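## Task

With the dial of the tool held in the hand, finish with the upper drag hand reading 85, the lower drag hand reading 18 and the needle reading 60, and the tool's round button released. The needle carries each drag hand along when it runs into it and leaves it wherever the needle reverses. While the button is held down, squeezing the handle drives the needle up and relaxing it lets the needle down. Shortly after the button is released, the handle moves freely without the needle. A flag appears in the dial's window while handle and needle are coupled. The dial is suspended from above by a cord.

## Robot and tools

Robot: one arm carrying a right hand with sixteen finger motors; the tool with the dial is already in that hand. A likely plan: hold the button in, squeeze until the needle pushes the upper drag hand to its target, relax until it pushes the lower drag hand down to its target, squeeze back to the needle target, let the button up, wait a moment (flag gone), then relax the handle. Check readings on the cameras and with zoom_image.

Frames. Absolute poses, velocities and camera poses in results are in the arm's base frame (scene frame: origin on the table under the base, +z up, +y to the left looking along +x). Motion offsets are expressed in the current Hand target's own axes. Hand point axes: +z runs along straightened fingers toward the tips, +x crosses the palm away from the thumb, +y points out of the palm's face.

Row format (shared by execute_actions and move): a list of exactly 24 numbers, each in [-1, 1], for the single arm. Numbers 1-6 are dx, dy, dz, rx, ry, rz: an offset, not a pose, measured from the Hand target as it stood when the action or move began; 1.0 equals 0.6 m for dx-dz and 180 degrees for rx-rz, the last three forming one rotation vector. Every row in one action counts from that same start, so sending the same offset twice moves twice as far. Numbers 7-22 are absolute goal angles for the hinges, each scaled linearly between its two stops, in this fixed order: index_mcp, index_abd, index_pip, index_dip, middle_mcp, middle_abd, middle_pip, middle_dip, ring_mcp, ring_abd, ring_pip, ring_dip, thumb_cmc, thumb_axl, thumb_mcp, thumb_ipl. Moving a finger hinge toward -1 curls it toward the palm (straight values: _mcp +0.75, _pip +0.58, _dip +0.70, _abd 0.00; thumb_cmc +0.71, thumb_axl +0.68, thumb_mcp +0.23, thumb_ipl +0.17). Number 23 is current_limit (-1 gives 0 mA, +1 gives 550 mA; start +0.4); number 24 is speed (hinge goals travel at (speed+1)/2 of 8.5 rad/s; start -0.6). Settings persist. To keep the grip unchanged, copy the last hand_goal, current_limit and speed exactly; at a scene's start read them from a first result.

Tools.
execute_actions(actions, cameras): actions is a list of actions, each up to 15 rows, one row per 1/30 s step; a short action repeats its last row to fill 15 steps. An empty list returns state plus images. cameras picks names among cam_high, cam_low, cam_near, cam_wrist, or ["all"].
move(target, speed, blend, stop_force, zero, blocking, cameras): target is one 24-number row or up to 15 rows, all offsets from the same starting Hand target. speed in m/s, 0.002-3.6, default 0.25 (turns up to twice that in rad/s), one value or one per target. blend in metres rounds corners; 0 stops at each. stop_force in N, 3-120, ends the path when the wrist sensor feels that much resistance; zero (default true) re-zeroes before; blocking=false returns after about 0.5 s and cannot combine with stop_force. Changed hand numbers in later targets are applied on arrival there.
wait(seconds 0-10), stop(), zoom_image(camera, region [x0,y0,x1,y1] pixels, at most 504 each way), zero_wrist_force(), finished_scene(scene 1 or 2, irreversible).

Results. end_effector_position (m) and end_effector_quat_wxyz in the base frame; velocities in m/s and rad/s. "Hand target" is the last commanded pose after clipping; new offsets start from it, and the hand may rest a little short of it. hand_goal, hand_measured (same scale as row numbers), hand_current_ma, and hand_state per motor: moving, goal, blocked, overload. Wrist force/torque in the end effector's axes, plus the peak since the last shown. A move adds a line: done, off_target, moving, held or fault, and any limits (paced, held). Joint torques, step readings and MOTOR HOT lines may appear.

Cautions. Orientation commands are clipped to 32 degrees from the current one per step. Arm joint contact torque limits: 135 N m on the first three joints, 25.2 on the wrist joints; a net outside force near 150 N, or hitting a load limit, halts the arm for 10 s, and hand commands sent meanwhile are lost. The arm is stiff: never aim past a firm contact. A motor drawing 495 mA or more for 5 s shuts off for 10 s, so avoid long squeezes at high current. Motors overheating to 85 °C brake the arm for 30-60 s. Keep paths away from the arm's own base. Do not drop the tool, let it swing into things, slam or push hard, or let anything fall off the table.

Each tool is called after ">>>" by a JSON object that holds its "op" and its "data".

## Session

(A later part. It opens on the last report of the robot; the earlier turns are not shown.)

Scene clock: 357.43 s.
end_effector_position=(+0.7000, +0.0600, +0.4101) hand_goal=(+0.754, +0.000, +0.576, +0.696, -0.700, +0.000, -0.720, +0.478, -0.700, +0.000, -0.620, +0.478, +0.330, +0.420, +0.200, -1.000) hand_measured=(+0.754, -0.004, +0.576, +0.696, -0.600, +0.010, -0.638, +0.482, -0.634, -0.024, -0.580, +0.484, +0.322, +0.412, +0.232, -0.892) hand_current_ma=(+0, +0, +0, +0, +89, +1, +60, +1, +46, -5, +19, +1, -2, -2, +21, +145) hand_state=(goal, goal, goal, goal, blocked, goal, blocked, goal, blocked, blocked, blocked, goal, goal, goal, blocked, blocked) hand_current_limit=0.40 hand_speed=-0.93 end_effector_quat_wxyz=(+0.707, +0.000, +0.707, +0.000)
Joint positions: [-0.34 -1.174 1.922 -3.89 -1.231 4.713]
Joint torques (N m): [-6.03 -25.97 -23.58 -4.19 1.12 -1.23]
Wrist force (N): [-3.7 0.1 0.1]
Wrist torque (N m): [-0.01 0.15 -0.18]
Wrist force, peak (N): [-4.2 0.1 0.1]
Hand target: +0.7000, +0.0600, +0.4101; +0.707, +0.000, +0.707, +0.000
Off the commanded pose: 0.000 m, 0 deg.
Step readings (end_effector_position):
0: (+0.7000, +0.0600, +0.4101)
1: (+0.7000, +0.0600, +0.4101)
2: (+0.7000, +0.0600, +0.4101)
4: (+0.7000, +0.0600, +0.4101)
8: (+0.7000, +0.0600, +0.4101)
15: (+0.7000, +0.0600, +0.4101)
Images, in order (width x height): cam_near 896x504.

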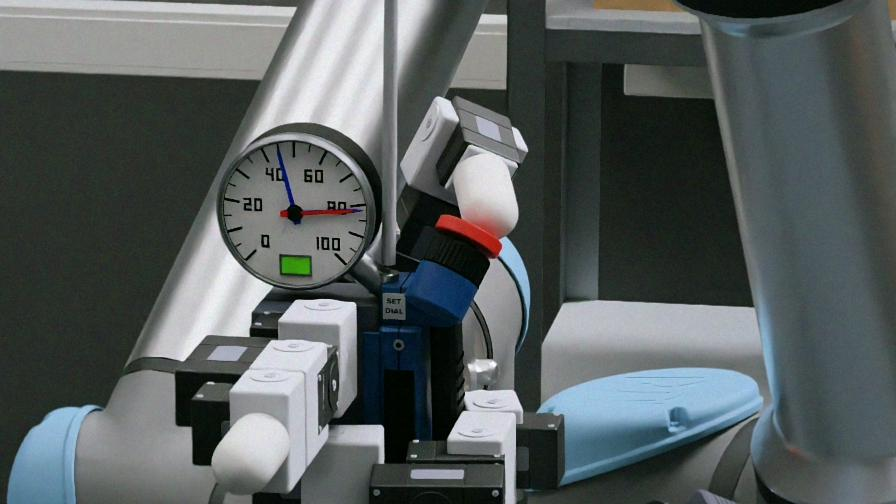

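>>> {"op": "execute_actions", "data": {"actions": [[[0,0,0,0,0,0,0.754,0,0.576,0.696,-0.76,0,-0.77,0.478,-0.76,0,-0.67,0.478,0.33,0.42,0.20,-1.0,0.4,-0.93]]], "cameras": ["cam_near"]}}

>>> {"op": "zoom_image", "data": {"camera": "cam_near", "region": [210, 110, 390, 290]}}

Scene clock: 366.30 s.
end_effector_position=(+0.7000, +0.0600, +0.4101) hand_goal=(+0.754, +0.000, +0.576, +0.696, -0.760, +0.000, -0.770, +0.478, -0.760, +0.000, -0.670, +0.478, +0.330, +0.420, +0.200, -1.000) hand_measured=(+0.754, -0.004, +0.576, +0.696, -0.610, +0.006, -0.652, +0.482, -0.652, -0.024, -0.604, +0.484, +0.322, +0.412, +0.232, -0.892) hand_current_ma=(+0, +0, +0, +0, +167, +0, +105, +0, +100, -5, +42, +1, -2, -2, +21, +145) hand_state=(goal, goal, goal, goal, blocked, goal, blocked, goal, blocked, blocked, blocked, goal, goal, goal, blocked, blocked) hand_current_limit=0.40 hand_speed=-0.93 end_effector_quat_wxyz=(+0.707, +0.000, +0.707, +0.000)
Joint positions: [-0.34 -1.174 1.922 -3.89 -1.231 4.713]
Joint torques (N m): [-6.13 -24.96 -24.77 -4.11 1.22 -1.12]
Wrist force (N): [-3.8 0.0 0.0]
Wrist torque (N m): [-0.01 0.17 -0.20]
Wrist force, peak (N): [-4.2 0.3 0.1]
Hand target: +0.7000, +0.0600, +0.4101; +0.707, +0.000, +0.707, +0.000
Off the commanded pose: 0.000 m, 0 deg.
Step readings (end_effector_position):
0: (+0.7000, +0.0600, +0.4101)
1: (+0.7000, +0.0600, +0.4101)
2: (+0.7000, +0.0600, +0.4101)
4: (+0.7000, +0.0600, +0.4101)
8: (+0.7000, +0.0600, +0.4101)
15: (+0.7000, +0.0600, +0.4101)
Images, in order (width x height): cam_near 896x504.

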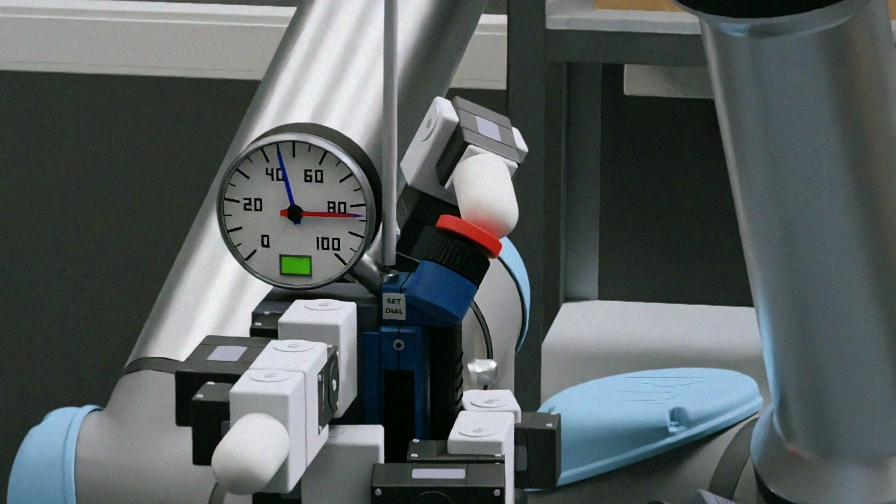

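Scaled by 2.800 from the camera's 896x504 image, which has a finer 1280x720 frame.

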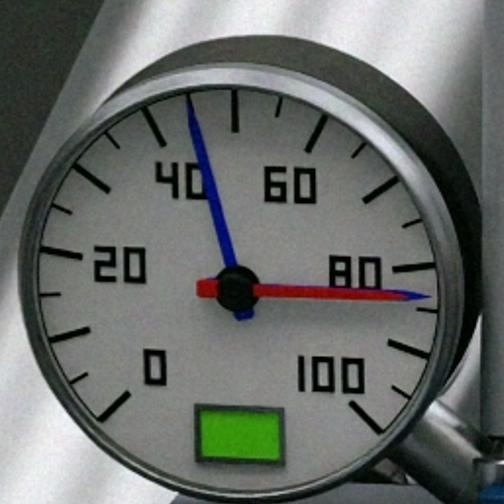

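>>> {"op": "execute_actions", "data": {"actions": [[[0,0,0,0,0,0,0.754,0,0.576,0.696,-0.74,0,-0.76,0.478,-0.74,0,-0.66,0.478,0.33,0.42,0.25,-0.74,0.4,-0.7]],[[0,0,0,0,0,0,0.754,0,0.576,0.696,-0.74,0,-0.76,0.478,-0.74,0,-0.66,0.478,0.33,0.42,0.25,-0.74,0.4,-0.7]],[[0,0,0,0,0,0,0.754,0,0.576,0.696,-0.74,0,-0.76,0.478,-0.74,0,-0.66,0.478,0.33,0.42,0.25,-0.74,0.4,-0.7]],[[0,0,0,0,0,0,0.754,0,0.576,0.696,-0.59,0,-0.61,0.478,-0.59,0,-0.51,0.478,0.33,0.42,0.25,-0.76,0.4,-0.8]],[[0,0,0,0,0,0,0.754,0,0.576,0.696,-0.59,0,-0.61,0.478,-0.59,0,-0.51,0.478,0.33,0.42,0.25,-0.76,0.4,-0.8]],[[0,0,0,0,0,0,0.754,0,0.576,0.696,-0.62,0,-0.64,0.478,-0.62,0,-0.54,0.478,0.33,0.42,0.20,-1.0,0.4,-0.85]],[[0,0,0,0,0,0,0.754,0,0.576,0.696,-0.62,0,-0.64,0.478,-0.62,0,-0.54,0.478,0.33,0.42,0.20,-1.0,0.4,-0.85]]], "cameras": ["cam_near"]}}

>>> {"op": "zoom_image", "data": {"camera": "cam_near", "region": [210, 110, 390, 290]}}

Scene clock: 385.37 s.
end_effector_position=(+0.7000, +0.0600, +0.4101) hand_goal=(+0.754, +0.000, +0.576, +0.696, -0.620, +0.000, -0.640, +0.478, -0.620, +0.000, -0.540, +0.478, +0.330, +0.420, +0.200, -1.000) hand_measured=(+0.754, -0.004, +0.576, +0.696, -0.568, +0.016, -0.582, +0.482, -0.590, -0.024, -0.510, +0.484, +0.330, +0.414, +0.230, -0.900) hand_current_ma=(+0, +0, +0, +0, +33, +2, +34, +0, +14, -5, +12, +1, +0, -1, +19, +130) hand_state=(goal, goal, goal, goal, blocked, goal, blocked, goal, blocked, blocked, blocked, goal, goal, goal, blocked, blocked) hand_current_limit=0.40 hand_speed=-0.85 end_effector_quat_wxyz=(+0.707, +0.000, +0.707, +0.000)
Joint positions: [-0.34 -1.174 1.922 -3.89 -1.231 4.713]
Joint torques (N m): [-4.86 -25.21 -22.42 -4.26 0.89 -1.01]
Wrist force (N): [-3.7 0.2 0.2]
Wrist torque (N m): [0.01 0.17 -0.20]
Wrist force, peak (N): [-4.2 0.0 0.1]
Hand target: +0.7000, +0.0600, +0.4101; +0.707, +0.000, +0.707, +0.000
Off the commanded pose: 0.000 m, 0 deg.
Step readings (end_effector_position):
0: (+0.7000, +0.0600, +0.4101)
1: (+0.7000, +0.0600, +0.4101)
2: (+0.7000, +0.0600, +0.4101)
4: (+0.7000, +0.0600, +0.4101)
8: (+0.7000, +0.0600, +0.4101)
15: (+0.7000, +0.0600, +0.4101)
16: (+0.7000, +0.0600, +0.4101)
17: (+0.7000, +0.0600, +0.4101)
19: (+0.7000, +0.0600, +0.4101)
23: (+0.7000, +0.0600, +0.4101)
30: (+0.7000, +0.0600, +0.4101)
31: (+0.7000, +0.0600, +0.4101)
32: (+0.7000, +0.0600, +0.4101)
34: (+0.7000, +0.0600, +0.4101)
38: (+0.7000, +0.0600, +0.4101)
45: (+0.7000, +0.0600, +0.4101)
46: (+0.7000, +0.0600, +0.4101)
47: (+0.7000, +0.0600, +0.4101)
49: (+0.7000, +0.0600, +0.4101)
53: (+0.7000, +0.0600, +0.4101)
60: (+0.7000, +0.0600, +0.4101)
61: (+0.7000, +0.0600, +0.4101)
62: (+0.7000, +0.0600, +0.4101)
64: (+0.7000, +0.0600, +0.4101)
68: (+0.7000, +0.0600, +0.4101)
75: (+0.7000, +0.0600, +0.4101)
76: (+0.7000, +0.0600, +0.4101)
77: (+0.7000, +0.0600, +0.4101)
79: (+0.7000, +0.0600, +0.4101)
83: (+0.7000, +0.0600, +0.4101)
90: (+0.7000, +0.0600, +0.4101)
91: (+0.7000, +0.0600, +0.4101)
92: (+0.7000, +0.0600, +0.4101)
94: (+0.7000, +0.0600, +0.4101)
98: (+0.7000, +0.0600, +0.4101)
105: (+0.7000, +0.0600, +0.4101)
Images, in order (width x height): cam_near 896x504.

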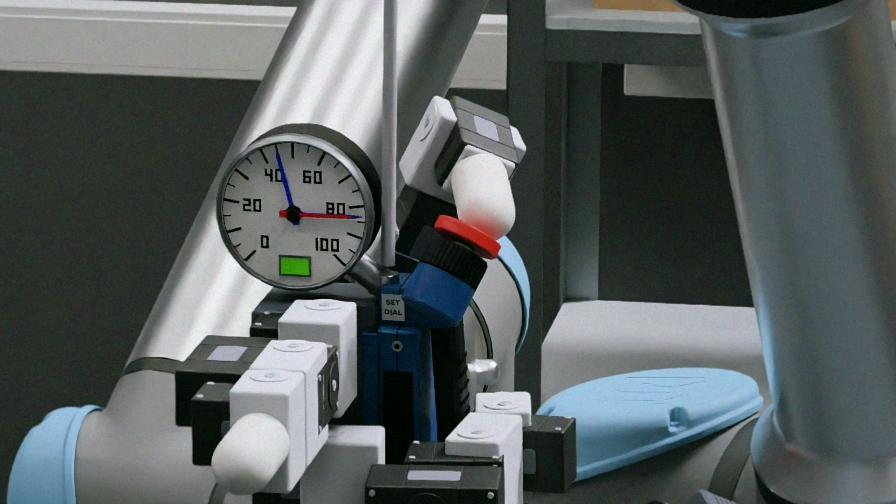

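Scaled by 2.800 from the camera's 896x504 image, which has a finer 1280x720 frame.

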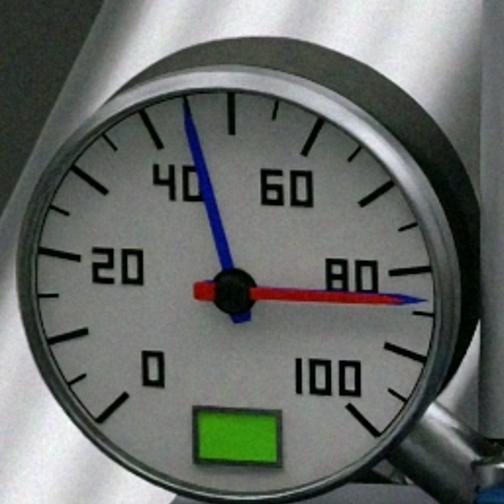

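>>> {"op": "execute_actions", "data": {"actions": [[[0,0,0,0,0,0,0.754,0,0.576,0.696,-0.64,0,-0.66,0.478,-0.64,0,-0.565,0.478,0.33,0.42,0.20,-1.0,0.4,-0.93]]], "cameras": ["cam_near"]}}

>>> {"op": "zoom_image", "data": {"camera": "cam_near", "region": [210, 110, 390, 290]}}

Scene clock: 399.87 s.
end_effector_position=(+0.7000, +0.0600, +0.4101) hand_goal=(+0.754, +0.000, +0.576, +0.696, -0.640, +0.000, -0.660, +0.478, -0.640, +0.000, -0.564, +0.478, +0.330, +0.420, +0.200, -1.000) hand_measured=(+0.754, -0.004, +0.576, +0.696, -0.576, +0.016, -0.592, +0.482, -0.598, -0.024, -0.524, +0.484, +0.330, +0.414, +0.230, -0.906) hand_current_ma=(+0, +0, +0, +0, +45, +2, +45, +0, +23, -5, +20, +1, +0, -1, +19, +118) hand_state=(goal, goal, goal, goal, blocked, goal, blocked, goal, blocked, blocked, blocked, goal, goal, goal, blocked, blocked) hand_current_limit=0.40 hand_speed=-0.93 end_effector_quat_wxyz=(+0.707, +0.000, +0.707, +0.000)
Joint positions: [-0.34 -1.174 1.922 -3.89 -1.231 4.713]
Joint torques (N m): [-4.64 -25.76 -23.74 -4.28 0.85 -0.77]
Wrist force (N): [-3.8 0.2 0.2]
Wrist torque (N m): [0.00 0.18 -0.21]
Wrist force, peak (N): [-4.3 0.3 0.1]
Hand target: +0.7000, +0.0600, +0.4101; +0.707, +0.000, +0.707, +0.000
Off the commanded pose: 0.000 m, 0 deg.
Step readings (end_effector_position):
0: (+0.7000, +0.0600, +0.4101)
1: (+0.7000, +0.0600, +0.4101)
2: (+0.7000, +0.0600, +0.4101)
4: (+0.7000, +0.0600, +0.4101)
8: (+0.7000, +0.0600, +0.4101)
15: (+0.7000, +0.0600, +0.4101)
Images, in order (width x height): cam_near 896x504.

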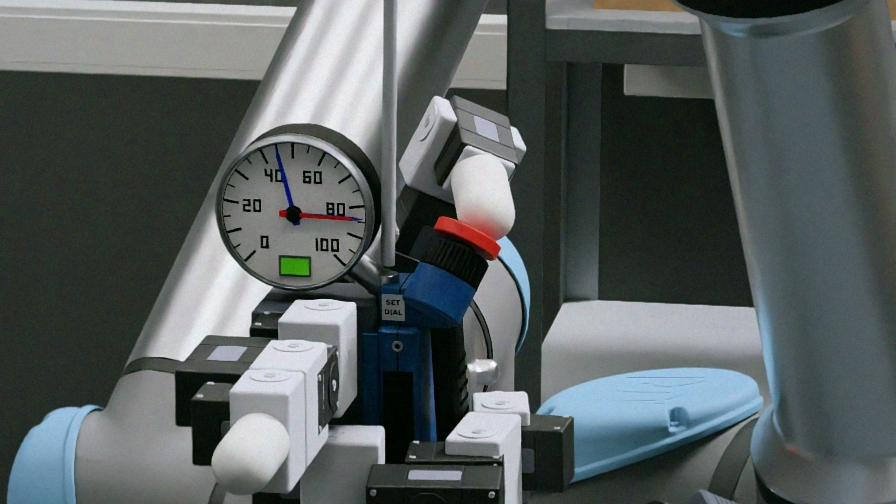

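Scaled by 2.800 from the camera's 896x504 image, which has a finer 1280x720 frame.

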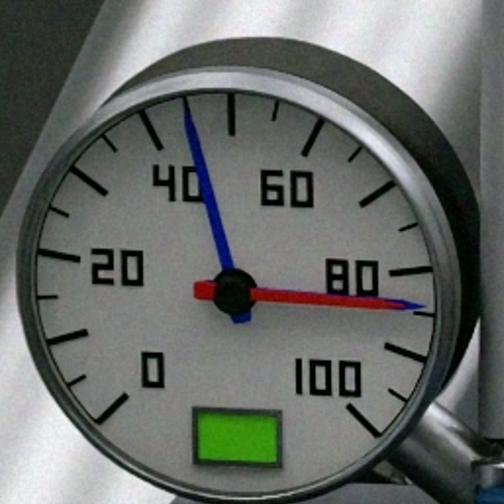

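>>> {"op": "execute_actions", "data": {"actions": [[[0,0,0,0,0,0,0.754,0,0.576,0.696,-0.656,0,-0.676,0.478,-0.656,0,-0.581,0.478,0.33,0.42,0.20,-1.0,0.4,-0.93]]], "cameras": ["cam_near"]}}

>>> {"op": "zoom_image", "data": {"camera": "cam_near", "region": [210, 110, 390, 290]}}

>>> {"op": "zoom_image", "data": {"camera": "cam_near", "region": [280, 160, 380, 260]}}

Scene clock: 408.37 s.
end_effector_position=(+0.7000, +0.0600, +0.4101) hand_goal=(+0.754, +0.000, +0.576, +0.696, -0.656, +0.000, -0.676, +0.478, -0.656, +0.000, -0.580, +0.478, +0.330, +0.420, +0.200, -1.000) hand_measured=(+0.754, -0.004, +0.576, +0.696, -0.580, +0.016, -0.604, +0.482, -0.606, -0.024, -0.540, +0.484, +0.330, +0.412, +0.232, -0.906) hand_current_ma=(+0, +0, +0, +0, +57, +2, +47, +0, +31, -5, +19, +1, +0, -2, +20, +116) hand_state=(goal, goal, goal, goal, blocked, goal, blocked, goal, blocked, blocked, blocked, goal, goal, goal, blocked, blocked) hand_current_limit=0.40 hand_speed=-0.93 end_effector_quat_wxyz=(+0.707, +0.000, +0.707, +0.000)
Joint positions: [-0.34 -1.174 1.922 -3.89 -1.231 4.713]
Joint torques (N m): [-4.95 -25.42 -24.21 -4.17 0.77 -1.08]
Wrist force (N): [-4.0 0.4 0.1]
Wrist torque (N m): [0.03 0.19 -0.21]
Wrist force, peak (N): [-4.2 0.3 0.1]
Hand target: +0.7000, +0.0600, +0.4101; +0.707, +0.000, +0.707, +0.000
Off the commanded pose: 0.000 m, 0 deg.
Step readings (end_effector_position):
0: (+0.7000, +0.0600, +0.4101)
1: (+0.7000, +0.0600, +0.4101)
2: (+0.7000, +0.0600, +0.4101)
4: (+0.7000, +0.0600, +0.4101)
8: (+0.7000, +0.0600, +0.4101)
15: (+0.7000, +0.0600, +0.4101)
Images, in order (width x height): cam_near 896x504.

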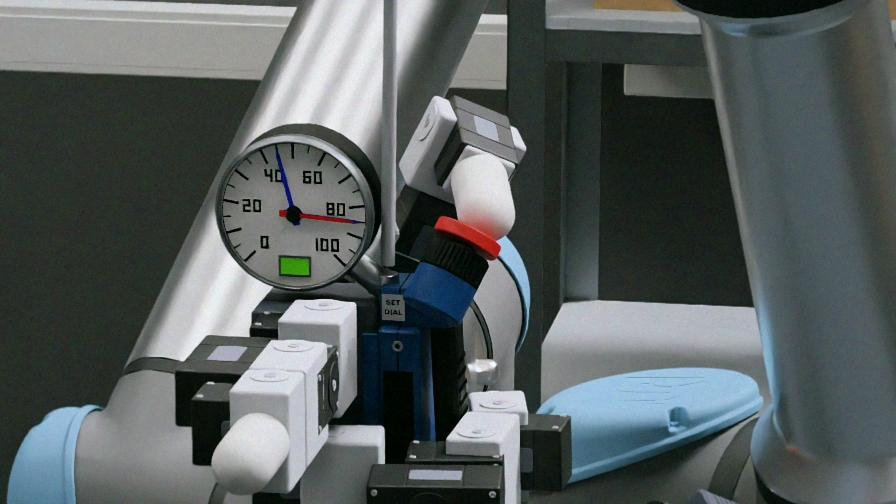

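Scaled by 2.800 from the camera's 896x504 image, which has a finer 1280x720 frame.

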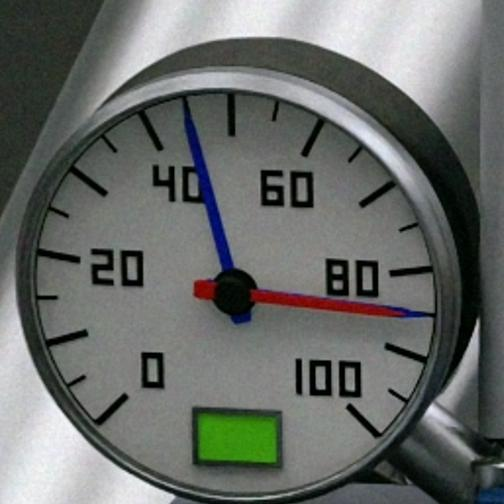

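Scaled by 5.040 from the camera's 896x504 image, which has a finer 1280x720 frame.

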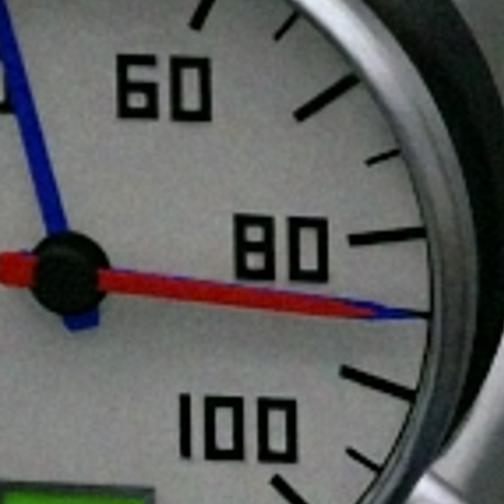

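>>> {"op": "execute_actions", "data": {"actions": [[[0,0,0,0,0,0,0.754,0,0.576,0.696,-0.47,0,-0.48,0.478,-0.47,0,-0.37,0.478,0.33,0.42,0.20,-1.0,0.4,-0.9]],[[0,0,0,0,0,0,0.754,0,0.576,0.696,-0.47,0,-0.48,0.478,-0.47,0,-0.37,0.478,0.33,0.42,0.20,-1.0,0.4,-0.9]]], "cameras": ["cam_near"]}}

>>> {"op": "zoom_image", "data": {"camera": "cam_near", "region": [210, 110, 390, 290]}}

Scene clock: 420.67 s.
end_effector_position=(+0.7000, +0.0600, +0.4101) hand_goal=(+0.754, +0.000, +0.576, +0.696, -0.470, +0.000, -0.480, +0.478, -0.470, +0.000, -0.370, +0.478, +0.330, +0.420, +0.200, -1.000) hand_measured=(+0.754, -0.004, +0.576, +0.696, -0.474, +0.000, -0.486, +0.482, -0.474, -0.024, -0.376, +0.484, +0.330, +0.412, +0.232, -0.906) hand_current_ma=(+0, +0, +0, +0, -1, +0, -1, +0, -1, -5, -1, +1, +0, -2, +20, +116) hand_state=(goal, goal, goal, goal, goal, goal, goal, goal, goal, blocked, goal, goal, goal, goal, blocked, blocked) hand_current_limit=0.40 hand_speed=-0.90 end_effector_quat_wxyz=(+0.707, +0.000, +0.707, +0.000)
Joint positions: [-0.34 -1.174 1.922 -3.89 -1.231 4.713]
Joint torques (N m): [-4.68 -26.25 -24.13 -4.3 0.79 -1.09]
Wrist force (N): [-3.7 0.1 0.2]
Wrist torque (N m): [-0.01 0.17 -0.20]
Wrist force, peak (N): [-4.2 0.2 0.0]
Hand target: +0.7000, +0.0600, +0.4101; +0.707, +0.000, +0.707, +0.000
Off the commanded pose: 0.000 m, 0 deg.
Step readings (end_effector_position):
0: (+0.7000, +0.0600, +0.4101)
1: (+0.7000, +0.0600, +0.4101)
2: (+0.7000, +0.0600, +0.4101)
4: (+0.7000, +0.0600, +0.4101)
8: (+0.7000, +0.0600, +0.4101)
15: (+0.7000, +0.0600, +0.4101)
16: (+0.7000, +0.0600, +0.4101)
17: (+0.7000, +0.0600, +0.4101)
19: (+0.7000, +0.0600, +0.4101)
23: (+0.7000, +0.0600, +0.4101)
30: (+0.7000, +0.0600, +0.4101)
Images, in order (width x height): cam_near 896x504.

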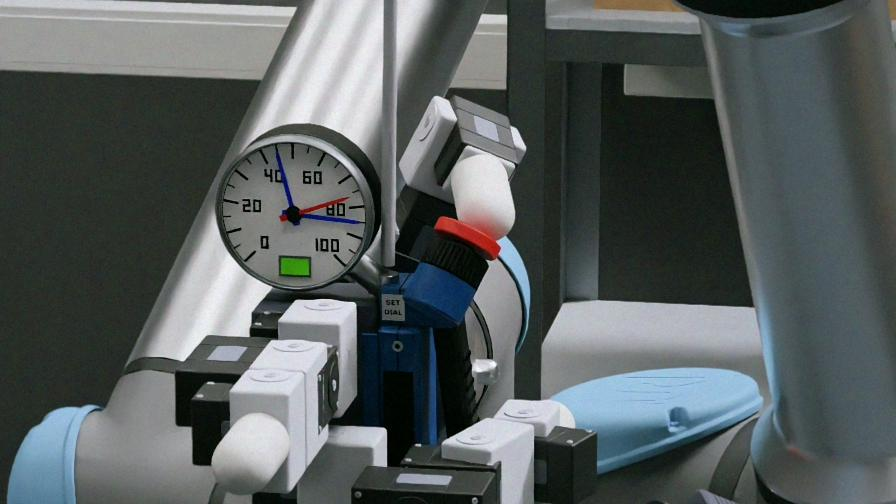

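Scaled by 2.800 from the camera's 896x504 image, which has a finer 1280x720 frame.

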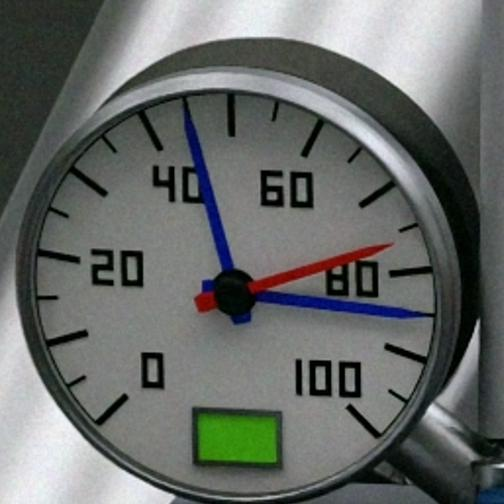

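>>> {"op": "execute_actions", "data": {"actions": [[[0,0,0,0,0,0,0.754,0,0.576,0.696,-0.43,0,-0.44,0.478,-0.43,0,-0.33,0.478,0.33,0.42,0.20,-1.0,0.4,-0.9]]], "cameras": ["cam_near","cam_wrist"]}}

>>> {"op": "zoom_image", "data": {"camera": "cam_near", "region": [210, 110, 390, 290]}}

Scene clock: 426.87 s.
end_effector_position=(+0.7000, +0.0600, +0.4101) hand_goal=(+0.754, +0.000, +0.576, +0.696, -0.430, +0.000, -0.440, +0.478, -0.430, +0.000, -0.330, +0.478, +0.330, +0.420, +0.200, -1.000) hand_measured=(+0.754, -0.004, +0.576, +0.696, -0.436, +0.000, -0.446, +0.482, -0.434, -0.024, -0.336, +0.484, +0.330, +0.412, +0.232, -0.906) hand_current_ma=(+0, +0, +0, +0, -1, +0, -1, +0, -1, -5, -1, +1, +0, -2, +20, +116) hand_state=(goal, goal, goal, goal, goal, goal, goal, goal, goal, blocked, goal, goal, goal, goal, blocked, blocked) hand_current_limit=0.40 hand_speed=-0.90 end_effector_quat_wxyz=(+0.707, +0.000, +0.707, +0.000)
Joint positions: [-0.34 -1.174 1.922 -3.89 -1.231 4.713]
Joint torques (N m): [-4.52 -25.99 -23.5 -3.98 0.75 -0.71]
Wrist force (N): [-3.8 0.2 0.0]
Wrist torque (N m): [0.02 0.21 -0.21]
Wrist force, peak (N): [-4.3 0.4 0.0]
Hand target: +0.7000, +0.0600, +0.4101; +0.707, +0.000, +0.707, +0.000
Off the commanded pose: 0.000 m, 0 deg.
Step readings (end_effector_position):
0: (+0.7000, +0.0600, +0.4101)
1: (+0.7000, +0.0600, +0.4101)
2: (+0.7000, +0.0600, +0.4101)
4: (+0.7000, +0.0600, +0.4101)
8: (+0.7000, +0.0600, +0.4101)
15: (+0.7000, +0.0600, +0.4101)
Images, in order (width x height): cam_near 896x504, cam_wrist 896x504.

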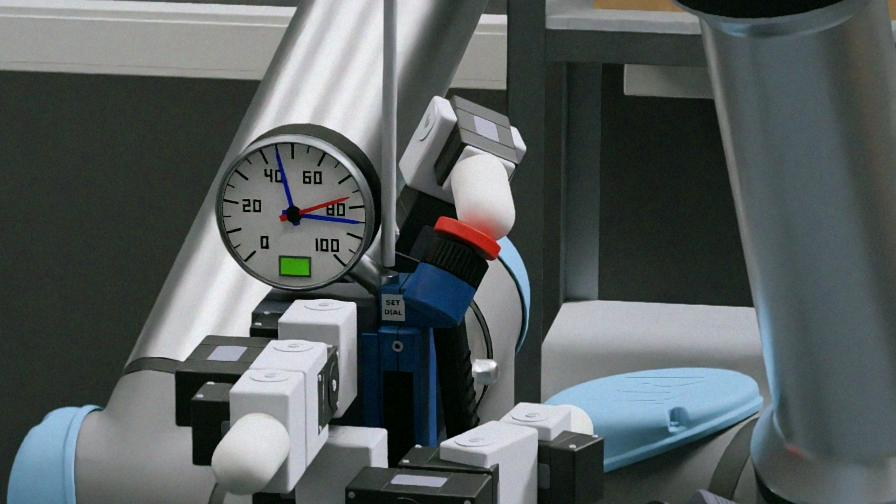

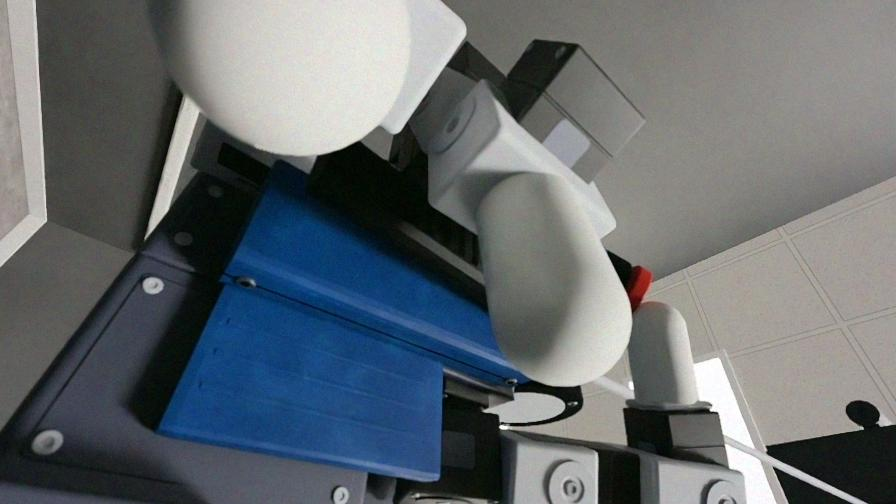

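Scaled by 2.800 from the camera's 896x504 image, which has a finer 1280x720 frame.

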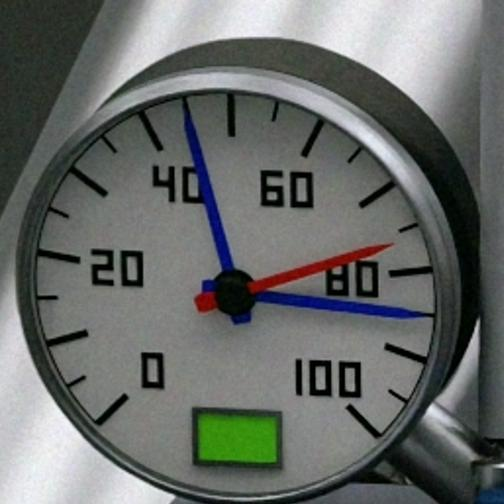

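>>> {"op": "execute_actions", "data": {"actions": [[[0,0,0,0,0,0,0.754,0,0.576,0.696,-0.48,0,-0.49,0.478,-0.48,0,-0.38,0.478,0.33,0.42,0.20,-1.0,0.4,-0.9]],[[0,0,0,0,0,0,0.754,0,0.576,0.696,-0.48,0,-0.49,0.478,-0.48,0,-0.38,0.478,0.33,0.42,0.25,-0.74,0.4,-0.7]],[[0,0,0,0,0,0,0.754,0,0.576,0.696,-0.48,0,-0.49,0.478,-0.48,0,-0.38,0.478,0.33,0.42,0.25,-0.74,0.4,-0.7]],[[0,0,0,0,0,0,0.754,0,0.576,0.696,-0.48,0,-0.49,0.478,-0.48,0,-0.38,0.478,0.33,0.42,0.25,-0.74,0.4,-0.7]],[[0,0,0,0,0,0,0.754,0,0.576,0.696,-0.74,0,-0.76,0.478,-0.74,0,-0.66,0.478,0.33,0.42,0.25,-0.76,0.4,-0.85]],[[0,0,0,0,0,0,0.754,0,0.576,0.696,-0.74,0,-0.76,0.478,-0.74,0,-0.66,0.478,0.33,0.42,0.25,-0.76,0.4,-0.85]],[[0,0,0,0,0,0,0.754,0,0.576,0.696,-0.74,0,-0.76,0.478,-0.74,0,-0.66,0.478,0.33,0.42,0.20,-1.0,0.4,-0.85]],[[0,0,0,0,0,0,0.754,0,0.576,0.696,-0.74,0,-0.76,0.478,-0.74,0,-0.66,0.478,0.33,0.42,0.20,-1.0,0.4,-0.85]]], "cameras": ["cam_near"]}}

>>> {"op": "zoom_image", "data": {"camera": "cam_near", "region": [210, 90, 560, 490]}}

Scene clock: 447.17 s.
end_effector_position=(+0.7000, +0.0600, +0.4101) hand_goal=(+0.754, +0.000, +0.576, +0.696, -0.740, +0.000, -0.760, +0.478, -0.740, +0.000, -0.660, +0.478, +0.330, +0.420, +0.200, -1.000) hand_measured=(+0.754, -0.004, +0.576, +0.696, -0.598, +0.000, -0.674, +0.482, -0.658, -0.026, -0.598, +0.484, +0.332, +0.416, +0.236, -0.880) hand_current_ma=(+0, +0, +0, +0, +154, +0, +63, +0, +66, -5, +37, +1, +0, -1, +25, +171) hand_state=(goal, goal, goal, goal, blocked, goal, blocked, goal, blocked, blocked, blocked, goal, goal, goal, blocked, blocked) hand_current_limit=0.40 hand_speed=-0.85 end_effector_quat_wxyz=(+0.707, +0.000, +0.707, +0.000)
Joint positions: [-0.34 -1.174 1.922 -3.89 -1.231 4.713]
Joint torques (N m): [-3.5 -25.67 -22.03 -3.95 0.33 -0.87]
Wrist force (N): [-3.3 0.3 0.3]
Wrist torque (N m): [0.01 0.14 -0.17]
Wrist force, peak (N): [-4.3 0.5 -0.1]
Hand target: +0.7000, +0.0600, +0.4101; +0.707, +0.000, +0.707, +0.000
Off the commanded pose: 0.000 m, 0 deg.
Step readings (end_effector_position):
0: (+0.7000, +0.0600, +0.4101)
1: (+0.7000, +0.0600, +0.4101)
2: (+0.7000, +0.0600, +0.4101)
4: (+0.7000, +0.0600, +0.4101)
8: (+0.7000, +0.0600, +0.4101)
15: (+0.7000, +0.0600, +0.4101)
16: (+0.7000, +0.0600, +0.4101)
17: (+0.7000, +0.0600, +0.4101)
19: (+0.7000, +0.0600, +0.4101)
23: (+0.7000, +0.0600, +0.4101)
30: (+0.7000, +0.0600, +0.4101)
31: (+0.7000, +0.0600, +0.4101)
32: (+0.7000, +0.0600, +0.4101)
34: (+0.7000, +0.0600, +0.4101)
38: (+0.7000, +0.0600, +0.4101)
45: (+0.7000, +0.0600, +0.4101)
46: (+0.7000, +0.0600, +0.4101)
47: (+0.7000, +0.0600, +0.4101)
49: (+0.7000, +0.0600, +0.4101)
53: (+0.7000, +0.0600, +0.4101)
60: (+0.7000, +0.0600, +0.4101)
61: (+0.7000, +0.0600, +0.4101)
62: (+0.7000, +0.0600, +0.4101)
64: (+0.7000, +0.0600, +0.4101)
68: (+0.7000, +0.0600, +0.4101)
75: (+0.7000, +0.0600, +0.4101)
76: (+0.7000, +0.0600, +0.4101)
77: (+0.7000, +0.0600, +0.4101)
79: (+0.7000, +0.0600, +0.4101)
83: (+0.7000, +0.0600, +0.4101)
90: (+0.7000, +0.0600, +0.4101)
91: (+0.7000, +0.0600, +0.4101)
92: (+0.7000, +0.0600, +0.4101)
94: (+0.7000, +0.0600, +0.4101)
98: (+0.7000, +0.0600, +0.4101)
105: (+0.7000, +0.0600, +0.4101)
106: (+0.7000, +0.0600, +0.4101)
107: (+0.7000, +0.0600, +0.4101)
109: (+0.7000, +0.0600, +0.4101)
113: (+0.7000, +0.0600, +0.4101)
120: (+0.7000, +0.0600, +0.4101)
Images, in order (width x height): cam_near 896x504.

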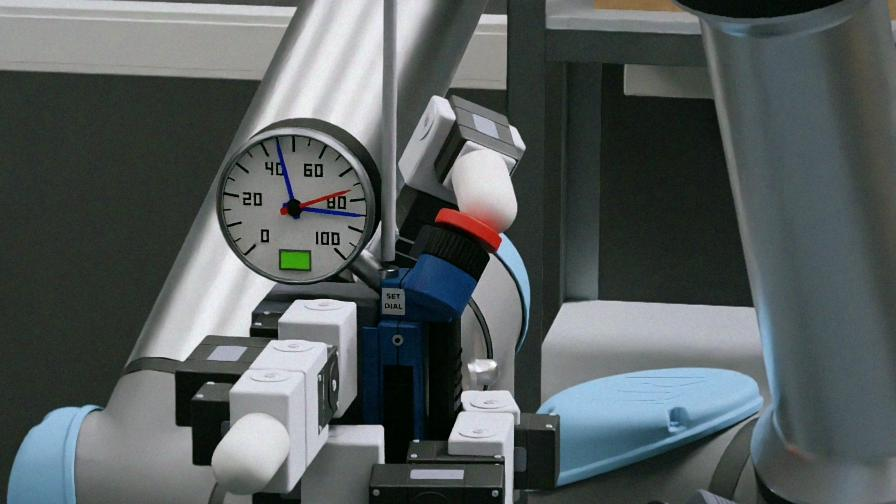

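Scaled by 1.260 from the camera's 896x504 image, which has a finer 1280x720 frame.

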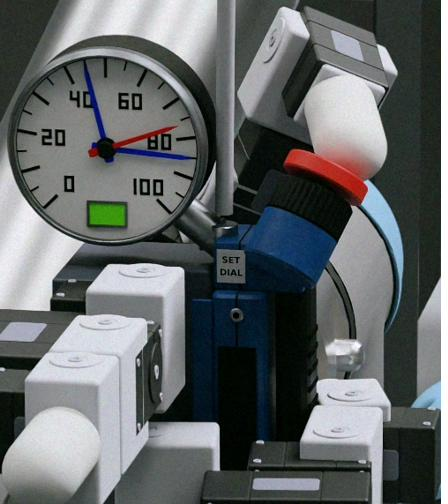

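>>> {"op": "execute_actions", "data": {"actions": [[[0,0,0,0,0,0,0.754,0,0.576,0.696,-0.46,0,-0.47,0.478,-0.46,0,-0.36,0.478,0.33,0.42,0.20,-1.0,0.4,-0.9]],[[0,0,0,0,0,0,0.754,0,0.576,0.696,-0.46,0,-0.47,0.478,-0.46,0,-0.36,0.478,0.33,0.42,0.20,-1.0,0.4,-0.9]],[[0,0,0,0,0,0,0.754,0,0.576,0.696,-0.48,0,-0.49,0.478,-0.48,0,-0.38,0.478,0.33,0.42,0.25,-0.74,0.4,-0.7]],[[0,0,0,0,0,0,0.754,0,0.576,0.696,-0.48,0,-0.49,0.478,-0.48,0,-0.38,0.478,0.33,0.42,0.25,-0.74,0.4,-0.7]],[[0,0,0,0,0,0,0.754,0,0.576,0.696,-0.48,0,-0.49,0.478,-0.48,0,-0.38,0.478,0.33,0.42,0.25,-0.74,0.4,-0.7]],[[0,0,0,0,0,0,0.754,0,0.576,0.696,-0.74,0,-0.76,0.478,-0.74,0,-0.66,0.478,0.33,0.42,0.25,-0.76,0.4,-0.85]],[[0,0,0,0,0,0,0.754,0,0.576,0.696,-0.74,0,-0.76,0.478,-0.74,0,-0.66,0.478,0.33,0.42,0.25,-0.76,0.4,-0.85]],[[0,0,0,0,0,0,0.754,0,0.576,0.696,-0.74,0,-0.76,0.478,-0.74,0,-0.66,0.478,0.33,0.42,0.20,-1.0,0.4,-0.85]],[[0,0,0,0,0,0,0.754,0,0.576,0.696,-0.74,0,-0.76,0.478,-0.74,0,-0.66,0.478,0.33,0.42,0.20,-1.0,0.4,-0.85]],[[0,0,0,0,0,0,0.754,0,0.576,0.696,-0.46,0,-0.47,0.478,-0.46,0,-0.36,0.478,0.33,0.42,0.20,-1.0,0.4,-0.9]],[[0,0,0,0,0,0,0.754,0,0.576,0.696,-0.46,0,-0.47,0.478,-0.46,0,-0.36,0.478,0.33,0.42,0.20,-1.0,0.4,-0.9]]], "cameras": ["cam_near"]}}

>>> {"op": "zoom_image", "data": {"camera": "cam_near", "region": [210, 90, 560, 490]}}

Scene clock: 476.73 s.
end_effector_position=(+0.7000, +0.0600, +0.4101) hand_goal=(+0.754, +0.000, +0.576, +0.696, -0.460, +0.000, -0.470, +0.478, -0.460, +0.000, -0.360, +0.478, +0.330, +0.420, +0.200, -1.000) hand_measured=(+0.754, -0.004, +0.576, +0.696, -0.464, +0.000, -0.476, +0.482, -0.464, -0.024, -0.366, +0.484, +0.330, +0.412, +0.240, -0.902) hand_current_ma=(+0, +0, +0, +0, -1, +0, -1, +0, -1, -5, -1, +1, +0, -2, +29, +124) hand_state=(goal, goal, goal, goal, goal, goal, goal, goal, goal, blocked, goal, goal, goal, goal, blocked, blocked) hand_current_limit=0.40 hand_speed=-0.90 end_effector_quat_wxyz=(+0.707, +0.000, +0.707, +0.000)
Joint positions: [-0.34 -1.174 1.922 -3.89 -1.231 4.713]
Joint torques (N m): [-2.53 -24.92 -23.32 -3.92 0.34 -1.04]
Wrist force (N): [-3.6 0.3 0.0]
Wrist torque (N m): [0.02 0.15 -0.17]
Wrist force, peak (N): [-4.2 0.3 0.0]
Hand target: +0.7000, +0.0600, +0.4101; +0.707, +0.000, +0.707, +0.000
Off the commanded pose: 0.000 m, 0 deg.
Step readings (end_effector_position):
0: (+0.7000, +0.0600, +0.4101)
1: (+0.7000, +0.0600, +0.4101)
2: (+0.7000, +0.0600, +0.4101)
4: (+0.7000, +0.0600, +0.4101)
8: (+0.7000, +0.0600, +0.4101)
15: (+0.7000, +0.0600, +0.4101)
16: (+0.7000, +0.0600, +0.4101)
17: (+0.7000, +0.0600, +0.4101)
19: (+0.7000, +0.0600, +0.4101)
23: (+0.7000, +0.0600, +0.4101)
30: (+0.7000, +0.0600, +0.4101)
31: (+0.7000, +0.0600, +0.4101)
32: (+0.7000, +0.0600, +0.4101)
34: (+0.7000, +0.0600, +0.4101)
38: (+0.7000, +0.0600, +0.4101)
45: (+0.7000, +0.0600, +0.4101)
46: (+0.7000, +0.0600, +0.4101)
47: (+0.7000, +0.0600, +0.4101)
49: (+0.7000, +0.0600, +0.4101)
53: (+0.7000, +0.0600, +0.4101)
60: (+0.7000, +0.0600, +0.4101)
61: (+0.7000, +0.0600, +0.4101)
62: (+0.7000, +0.0600, +0.4101)
64: (+0.7000, +0.0600, +0.4101)
68: (+0.7000, +0.0600, +0.4101)
75: (+0.7000, +0.0600, +0.4101)
76: (+0.7000, +0.0600, +0.4101)
77: (+0.7000, +0.0600, +0.4101)
79: (+0.7000, +0.0600, +0.4101)
83: (+0.7000, +0.0600, +0.4101)
90: (+0.7000, +0.0600, +0.4101)
91: (+0.7000, +0.0600, +0.4101)
92: (+0.7000, +0.0600, +0.4101)
94: (+0.7000, +0.0600, +0.4101)
98: (+0.7000, +0.0600, +0.4101)
105: (+0.7000, +0.0600, +0.4101)
106: (+0.7000, +0.0600, +0.4101)
107: (+0.7000, +0.0600, +0.4101)
109: (+0.7000, +0.0600, +0.4101)
113: (+0.7000, +0.0600, +0.4101)
120: (+0.7000, +0.0600, +0.4101)
121: (+0.7000, +0.0600, +0.4101)
122: (+0.7000, +0.0600, +0.4101)
124: (+0.7000, +0.0600, +0.4101)
128: (+0.7000, +0.0600, +0.4101)
135: (+0.7000, +0.0600, +0.4101)
136: (+0.7000, +0.0600, +0.4101)
137: (+0.7000, +0.0600, +0.4101)
139: (+0.7000, +0.0600, +0.4101)
143: (+0.7000, +0.0600, +0.4101)
150: (+0.7000, +0.0600, +0.4101)
151: (+0.7000, +0.0600, +0.4101)
152: (+0.7000, +0.0600, +0.4101)
154: (+0.7000, +0.0600, +0.4101)
158: (+0.7000, +0.0600, +0.4101)
165: (+0.7000, +0.0600, +0.4101)
Images, in order (width x height): cam_near 896x504.

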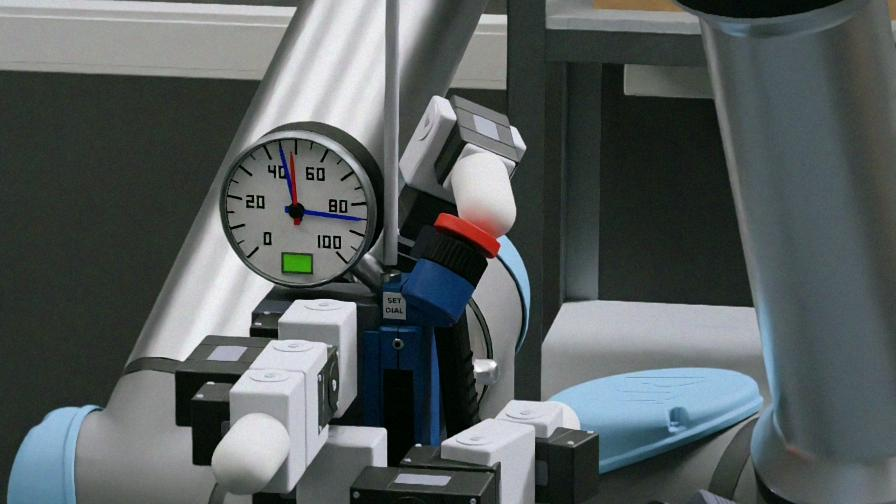

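Scaled by 1.260 from the camera's 896x504 image, which has a finer 1280x720 frame.

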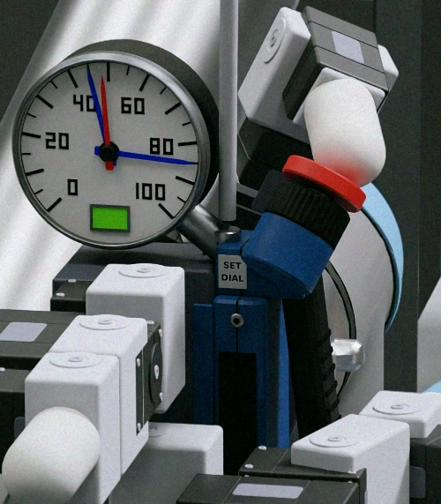

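>>> {"op": "execute_actions", "data": {"actions": [[[0,0,0,0,0,0,0.754,0,0.576,0.696,-0.48,0,-0.49,0.478,-0.48,0,-0.38,0.478,0.33,0.42,0.25,-0.74,0.4,-0.7]],[[0,0,0,0,0,0,0.754,0,0.576,0.696,-0.48,0,-0.49,0.478,-0.48,0,-0.38,0.478,0.33,0.42,0.25,-0.74,0.4,-0.7]],[[0,0,0,0,0,0,0.754,0,0.576,0.696,-0.48,0,-0.49,0.478,-0.48,0,-0.38,0.478,0.33,0.42,0.25,-0.74,0.4,-0.7]],[[0,0,0,0,0,0,0.754,0,0.576,0.696,-0.74,0,-0.76,0.478,-0.74,0,-0.66,0.478,0.33,0.42,0.25,-0.76,0.4,-0.85]],[[0,0,0,0,0,0,0.754,0,0.576,0.696,-0.74,0,-0.76,0.478,-0.74,0,-0.66,0.478,0.33,0.42,0.25,-0.76,0.4,-0.85]],[[0,0,0,0,0,0,0.754,0,0.576,0.696,-0.74,0,-0.76,0.478,-0.74,0,-0.66,0.478,0.33,0.42,0.20,-1.0,0.4,-0.85]],[[0,0,0,0,0,0,0.754,0,0.576,0.696,-0.74,0,-0.76,0.478,-0.74,0,-0.66,0.478,0.33,0.42,0.20,-1.0,0.4,-0.85]],[[0,0,0,0,0,0,0.754,0,0.576,0.696,-0.46,0,-0.47,0.478,-0.46,0,-0.36,0.478,0.33,0.42,0.20,-1.0,0.4,-0.9]],[[0,0,0,0,0,0,0.754,0,0.576,0.696,-0.46,0,-0.47,0.478,-0.46,0,-0.36,0.478,0.33,0.42,0.20,-1.0,0.4,-0.9]],[[0,0,0,0,0,0,0.754,0,0.576,0.696,-0.48,0,-0.49,0.478,-0.48,0,-0.38,0.478,0.33,0.42,0.25,-0.74,0.4,-0.7]],[[0,0,0,0,0,0,0.754,0,0.576,0.696,-0.48,0,-0.49,0.478,-0.48,0,-0.38,0.478,0.33,0.42,0.25,-0.74,0.4,-0.7]],[[0,0,0,0,0,0,0.754,0,0.576,0.696,-0.48,0,-0.49,0.478,-0.48,0,-0.38,0.478,0.33,0.42,0.25,-0.74,0.4,-0.7]],[[0,0,0,0,0,0,0.754,0,0.576,0.696,-0.74,0,-0.76,0.478,-0.74,0,-0.66,0.478,0.33,0.42,0.25,-0.76,0.4,-0.85]],[[0,0,0,0,0,0,0.754,0,0.576,0.696,-0.74,0,-0.76,0.478,-0.74,0,-0.66,0.478,0.33,0.42,0.25,-0.76,0.4,-0.85]],[[0,0,0,0,0,0,0.754,0,0.576,0.696,-0.74,0,-0.76,0.478,-0.74,0,-0.66,0.478,0.33,0.42,0.20,-1.0,0.4,-0.85]],[[0,0,0,0,0,0,0.754,0,0.576,0.696,-0.74,0,-0.76,0.478,-0.74,0,-0.66,0.478,0.33,0.42,0.20,-1.0,0.4,-0.85]]], "cameras": ["cam_near"]}}

>>> {"op": "zoom_image", "data": {"camera": "cam_near", "region": [210, 90, 560, 490]}}

Scene clock: 503.40 s.
end_effector_position=(+0.7000, +0.0600, +0.4101) hand_goal=(+0.754, +0.000, +0.576, +0.696, -0.740, +0.000, -0.760, +0.478, -0.740, +0.000, -0.660, +0.478, +0.330, +0.420, +0.200, -1.000) hand_measured=(+0.754, -0.004, +0.576, +0.696, -0.598, +0.000, -0.674, +0.482, -0.658, -0.026, -0.598, +0.484, +0.332, +0.416, +0.240, -0.874) hand_current_ma=(+0, +0, +0, +0, +154, +0, +63, +0, +66, -5, +37, +1, +0, -1, +29, +185) hand_state=(goal, goal, goal, goal, blocked, goal, blocked, goal, blocked, blocked, blocked, goal, goal, goal, blocked, blocked) hand_current_limit=0.40 hand_speed=-0.85 end_effector_quat_wxyz=(+0.707, +0.000, +0.707, +0.000)
Joint positions: [-0.34 -1.174 1.922 -3.89 -1.231 4.713]
Joint torques (N m): [-1.3 -25.66 -23.32 -3.94 0.18 -0.88]
Wrist force (N): [-3.3 -0.1 0.1]
Wrist torque (N m): [-0.04 0.16 -0.18]
Wrist force, peak (N): [-4.3 0.0 0.1]
Hand target: +0.7000, +0.0600, +0.4101; +0.707, +0.000, +0.707, +0.000
Off the commanded pose: 0.000 m, 0 deg.
Step readings (end_effector_position):
0: (+0.7000, +0.0600, +0.4101)
1: (+0.7000, +0.0600, +0.4101)
2: (+0.7000, +0.0600, +0.4101)
4: (+0.7000, +0.0600, +0.4101)
8: (+0.7000, +0.0600, +0.4101)
15: (+0.7000, +0.0600, +0.4101)
16: (+0.7000, +0.0600, +0.4101)
17: (+0.7000, +0.0600, +0.4101)
19: (+0.7000, +0.0600, +0.4101)
23: (+0.7000, +0.0600, +0.4101)
30: (+0.7000, +0.0600, +0.4101)
31: (+0.7000, +0.0600, +0.4101)
32: (+0.7000, +0.0600, +0.4101)
34: (+0.7000, +0.0600, +0.4101)
38: (+0.7000, +0.0600, +0.4101)
45: (+0.7000, +0.0600, +0.4101)
46: (+0.7000, +0.0600, +0.4101)
47: (+0.7000, +0.0600, +0.4101)
49: (+0.7000, +0.0600, +0.4101)
53: (+0.7000, +0.0600, +0.4101)
60: (+0.7000, +0.0600, +0.4101)
61: (+0.7000, +0.0600, +0.4101)
62: (+0.7000, +0.0600, +0.4101)
64: (+0.7000, +0.0600, +0.4101)
68: (+0.7000, +0.0600, +0.4101)
75: (+0.7000, +0.0600, +0.4101)
76: (+0.7000, +0.0600, +0.4101)
77: (+0.7000, +0.0600, +0.4101)
79: (+0.7000, +0.0600, +0.4101)
83: (+0.7000, +0.0600, +0.4101)
90: (+0.7000, +0.0600, +0.4101)
91: (+0.7000, +0.0600, +0.4101)
92: (+0.7000, +0.0600, +0.4101)
94: (+0.7000, +0.0600, +0.4101)
98: (+0.7000, +0.0600, +0.4101)
105: (+0.7000, +0.0600, +0.4101)
106: (+0.7000, +0.0600, +0.4101)
107: (+0.7000, +0.0600, +0.4101)
109: (+0.7000, +0.0600, +0.4101)
113: (+0.7000, +0.0600, +0.4101)
120: (+0.7000, +0.0600, +0.4101)
121: (+0.7000, +0.0600, +0.4101)
122: (+0.7000, +0.0600, +0.4101)
124: (+0.7000, +0.0600, +0.4101)
128: (+0.7000, +0.0600, +0.4101)
135: (+0.7000, +0.0600, +0.4101)
136: (+0.7000, +0.0600, +0.4101)
137: (+0.7000, +0.0600, +0.4101)
139: (+0.7000, +0.0600, +0.4101)
143: (+0.7000, +0.0600, +0.4101)
150: (+0.7000, +0.0600, +0.4101)
151: (+0.7000, +0.0600, +0.4101)
152: (+0.7000, +0.0600, +0.4101)
154: (+0.7000, +0.0600, +0.4101)
158: (+0.7000, +0.0600, +0.4101)
165: (+0.7000, +0.0600, +0.4101)
166: (+0.7000, +0.0600, +0.4101)
167: (+0.7000, +0.0600, +0.4101)
169: (+0.7000, +0.0600, +0.4101)
173: (+0.7000, +0.0600, +0.4101)
180: (+0.7000, +0.0600, +0.4101)
181: (+0.7000, +0.0600, +0.4101)
182: (+0.7000, +0.0600, +0.4101)
184: (+0.7000, +0.0600, +0.4101)
The list stops here: 17 later lines are left out.
Images, in order (width x height): cam_near 896x504.

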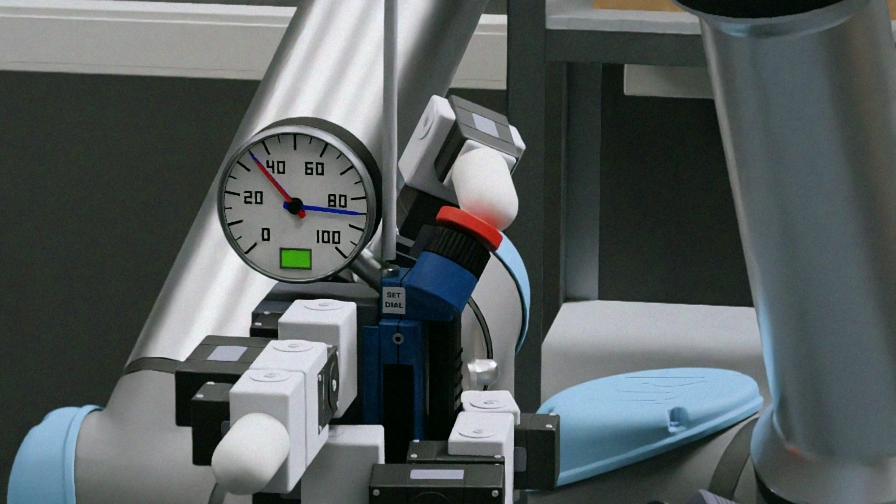

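Scaled by 1.260 from the camera's 896x504 image, which has a finer 1280x720 frame.

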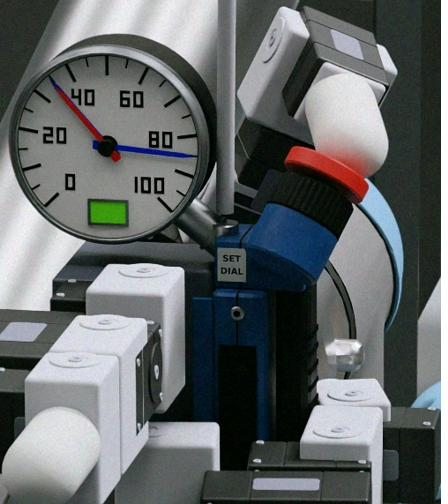

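>>> {"op": "execute_actions", "data": {"actions": [[[0,0,0,0,0,0,0.754,0,0.576,0.696,-0.46,0,-0.47,0.478,-0.46,0,-0.36,0.478,0.33,0.42,0.20,-1.0,0.4,-0.9]],[[0,0,0,0,0,0,0.754,0,0.576,0.696,-0.46,0,-0.47,0.478,-0.46,0,-0.36,0.478,0.33,0.42,0.20,-1.0,0.4,-0.9]],[[0,0,0,0,0,0,0.754,0,0.576,0.696,-0.48,0,-0.49,0.478,-0.48,0,-0.38,0.478,0.33,0.42,0.25,-0.74,0.4,-0.7]],[[0,0,0,0,0,0,0.754,0,0.576,0.696,-0.48,0,-0.49,0.478,-0.48,0,-0.38,0.478,0.33,0.42,0.25,-0.74,0.4,-0.7]],[[0,0,0,0,0,0,0.754,0,0.576,0.696,-0.48,0,-0.49,0.478,-0.48,0,-0.38,0.478,0.33,0.42,0.25,-0.74,0.4,-0.7]],[[0,0,0,0,0,0,0.754,0,0.576,0.696,-0.70,0,-0.72,0.478,-0.70,0,-0.62,0.478,0.33,0.42,0.25,-0.76,0.4,-0.85]],[[0,0,0,0,0,0,0.754,0,0.576,0.696,-0.70,0,-0.72,0.478,-0.70,0,-0.62,0.478,0.33,0.42,0.25,-0.76,0.4,-0.85]],[[0,0,0,0,0,0,0.754,0,0.576,0.696,-0.70,0,-0.72,0.478,-0.70,0,-0.62,0.478,0.33,0.42,0.20,-1.0,0.4,-0.85]],[[0,0,0,0,0,0,0.754,0,0.576,0.696,-0.70,0,-0.72,0.478,-0.70,0,-0.62,0.478,0.33,0.42,0.20,-1.0,0.4,-0.85]]], "cameras": ["cam_near"]}}

>>> {"op": "zoom_image", "data": {"camera": "cam_near", "region": [210, 110, 390, 290]}}

Scene clock: 523.10 s.
end_effector_position=(+0.7000, +0.0600, +0.4101) hand_goal=(+0.754, +0.000, +0.576, +0.696, -0.700, +0.000, -0.720, +0.478, -0.700, +0.000, -0.620, +0.478, +0.330, +0.420, +0.200, -1.000) hand_measured=(+0.754, -0.004, +0.576, +0.696, -0.594, +0.008, -0.658, +0.482, -0.644, -0.024, -0.586, +0.484, +0.332, +0.416, +0.242, -0.870) hand_current_ma=(+0, +0, +0, +0, +98, +1, +38, +0, +36, -5, +15, +1, +0, -1, +30, +192) hand_state=(goal, goal, goal, goal, blocked, goal, blocked, goal, blocked, blocked, blocked, goal, goal, goal, blocked, blocked) hand_current_limit=0.40 hand_speed=-0.85 end_effector_quat_wxyz=(+0.707, +0.000, +0.707, +0.000)
Joint positions: [-0.34 -1.174 1.922 -3.89 -1.231 4.713]
Joint torques (N m): [-2.76 -24.19 -22.58 -3.88 -0.3 -0.98]
Wrist force (N): [-3.7 0.0 0.0]
Wrist torque (N m): [-0.01 0.16 -0.19]
Wrist force, peak (N): [-4.4 0.3 0.0]
Hand target: +0.7000, +0.0600, +0.4101; +0.707, +0.000, +0.707, +0.000
Off the commanded pose: 0.000 m, 0 deg.
Step readings (end_effector_position):
0: (+0.7000, +0.0600, +0.4101)
1: (+0.7000, +0.0600, +0.4101)
2: (+0.7000, +0.0600, +0.4101)
4: (+0.7000, +0.0600, +0.4101)
8: (+0.7000, +0.0600, +0.4101)
15: (+0.7000, +0.0600, +0.4101)
16: (+0.7000, +0.0600, +0.4101)
17: (+0.7000, +0.0600, +0.4101)
19: (+0.7000, +0.0600, +0.4101)
23: (+0.7000, +0.0600, +0.4101)
30: (+0.7000, +0.0600, +0.4101)
31: (+0.7000, +0.0600, +0.4101)
32: (+0.7000, +0.0600, +0.4101)
34: (+0.7000, +0.0600, +0.4101)
38: (+0.7000, +0.0600, +0.4101)
45: (+0.7000, +0.0600, +0.4101)
46: (+0.7000, +0.0600, +0.4101)
47: (+0.7000, +0.0600, +0.4101)
49: (+0.7000, +0.0600, +0.4101)
53: (+0.7000, +0.0600, +0.4101)
60: (+0.7000, +0.0600, +0.4101)
61: (+0.7000, +0.0600, +0.4101)
62: (+0.7000, +0.0600, +0.4101)
64: (+0.7000, +0.0600, +0.4101)
68: (+0.7000, +0.0600, +0.4101)
75: (+0.7000, +0.0600, +0.4101)
76: (+0.7000, +0.0600, +0.4101)
77: (+0.7000, +0.0600, +0.4101)
79: (+0.7000, +0.0600, +0.4101)
83: (+0.7000, +0.0600, +0.4101)
90: (+0.7000, +0.0600, +0.4101)
91: (+0.7000, +0.0600, +0.4101)
92: (+0.7000, +0.0600, +0.4101)
94: (+0.7000, +0.0600, +0.4101)
98: (+0.7000, +0.0600, +0.4101)
105: (+0.7000, +0.0600, +0.4101)
106: (+0.7000, +0.0600, +0.4101)
107: (+0.7000, +0.0600, +0.4101)
109: (+0.7000, +0.0600, +0.4101)
113: (+0.7000, +0.0600, +0.4101)
120: (+0.7000, +0.0600, +0.4101)
121: (+0.7000, +0.0600, +0.4101)
122: (+0.7000, +0.0600, +0.4101)
124: (+0.7000, +0.0600, +0.4101)
128: (+0.7000, +0.0600, +0.4101)
135: (+0.7000, +0.0600, +0.4101)
Images, in order (width x height): cam_near 896x504.

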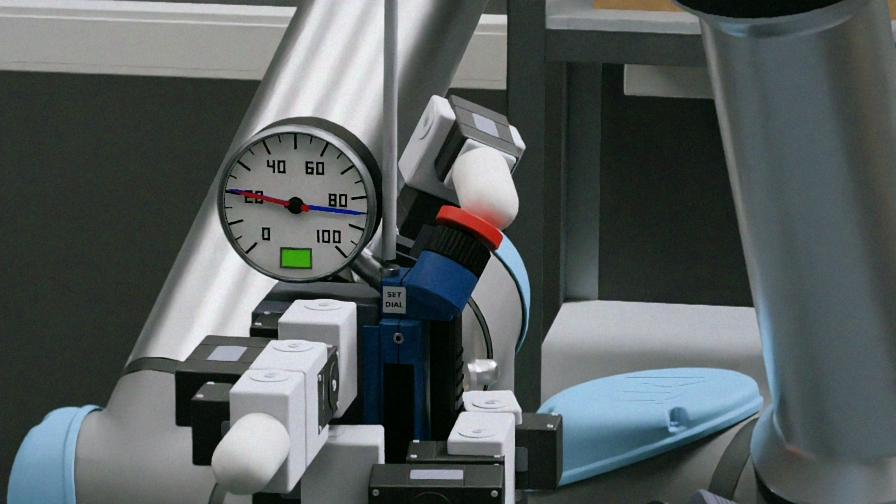

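Scaled by 2.800 from the camera's 896x504 image, which has a finer 1280x720 frame.

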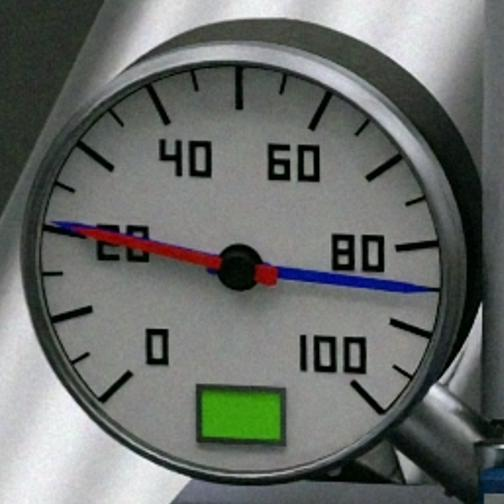

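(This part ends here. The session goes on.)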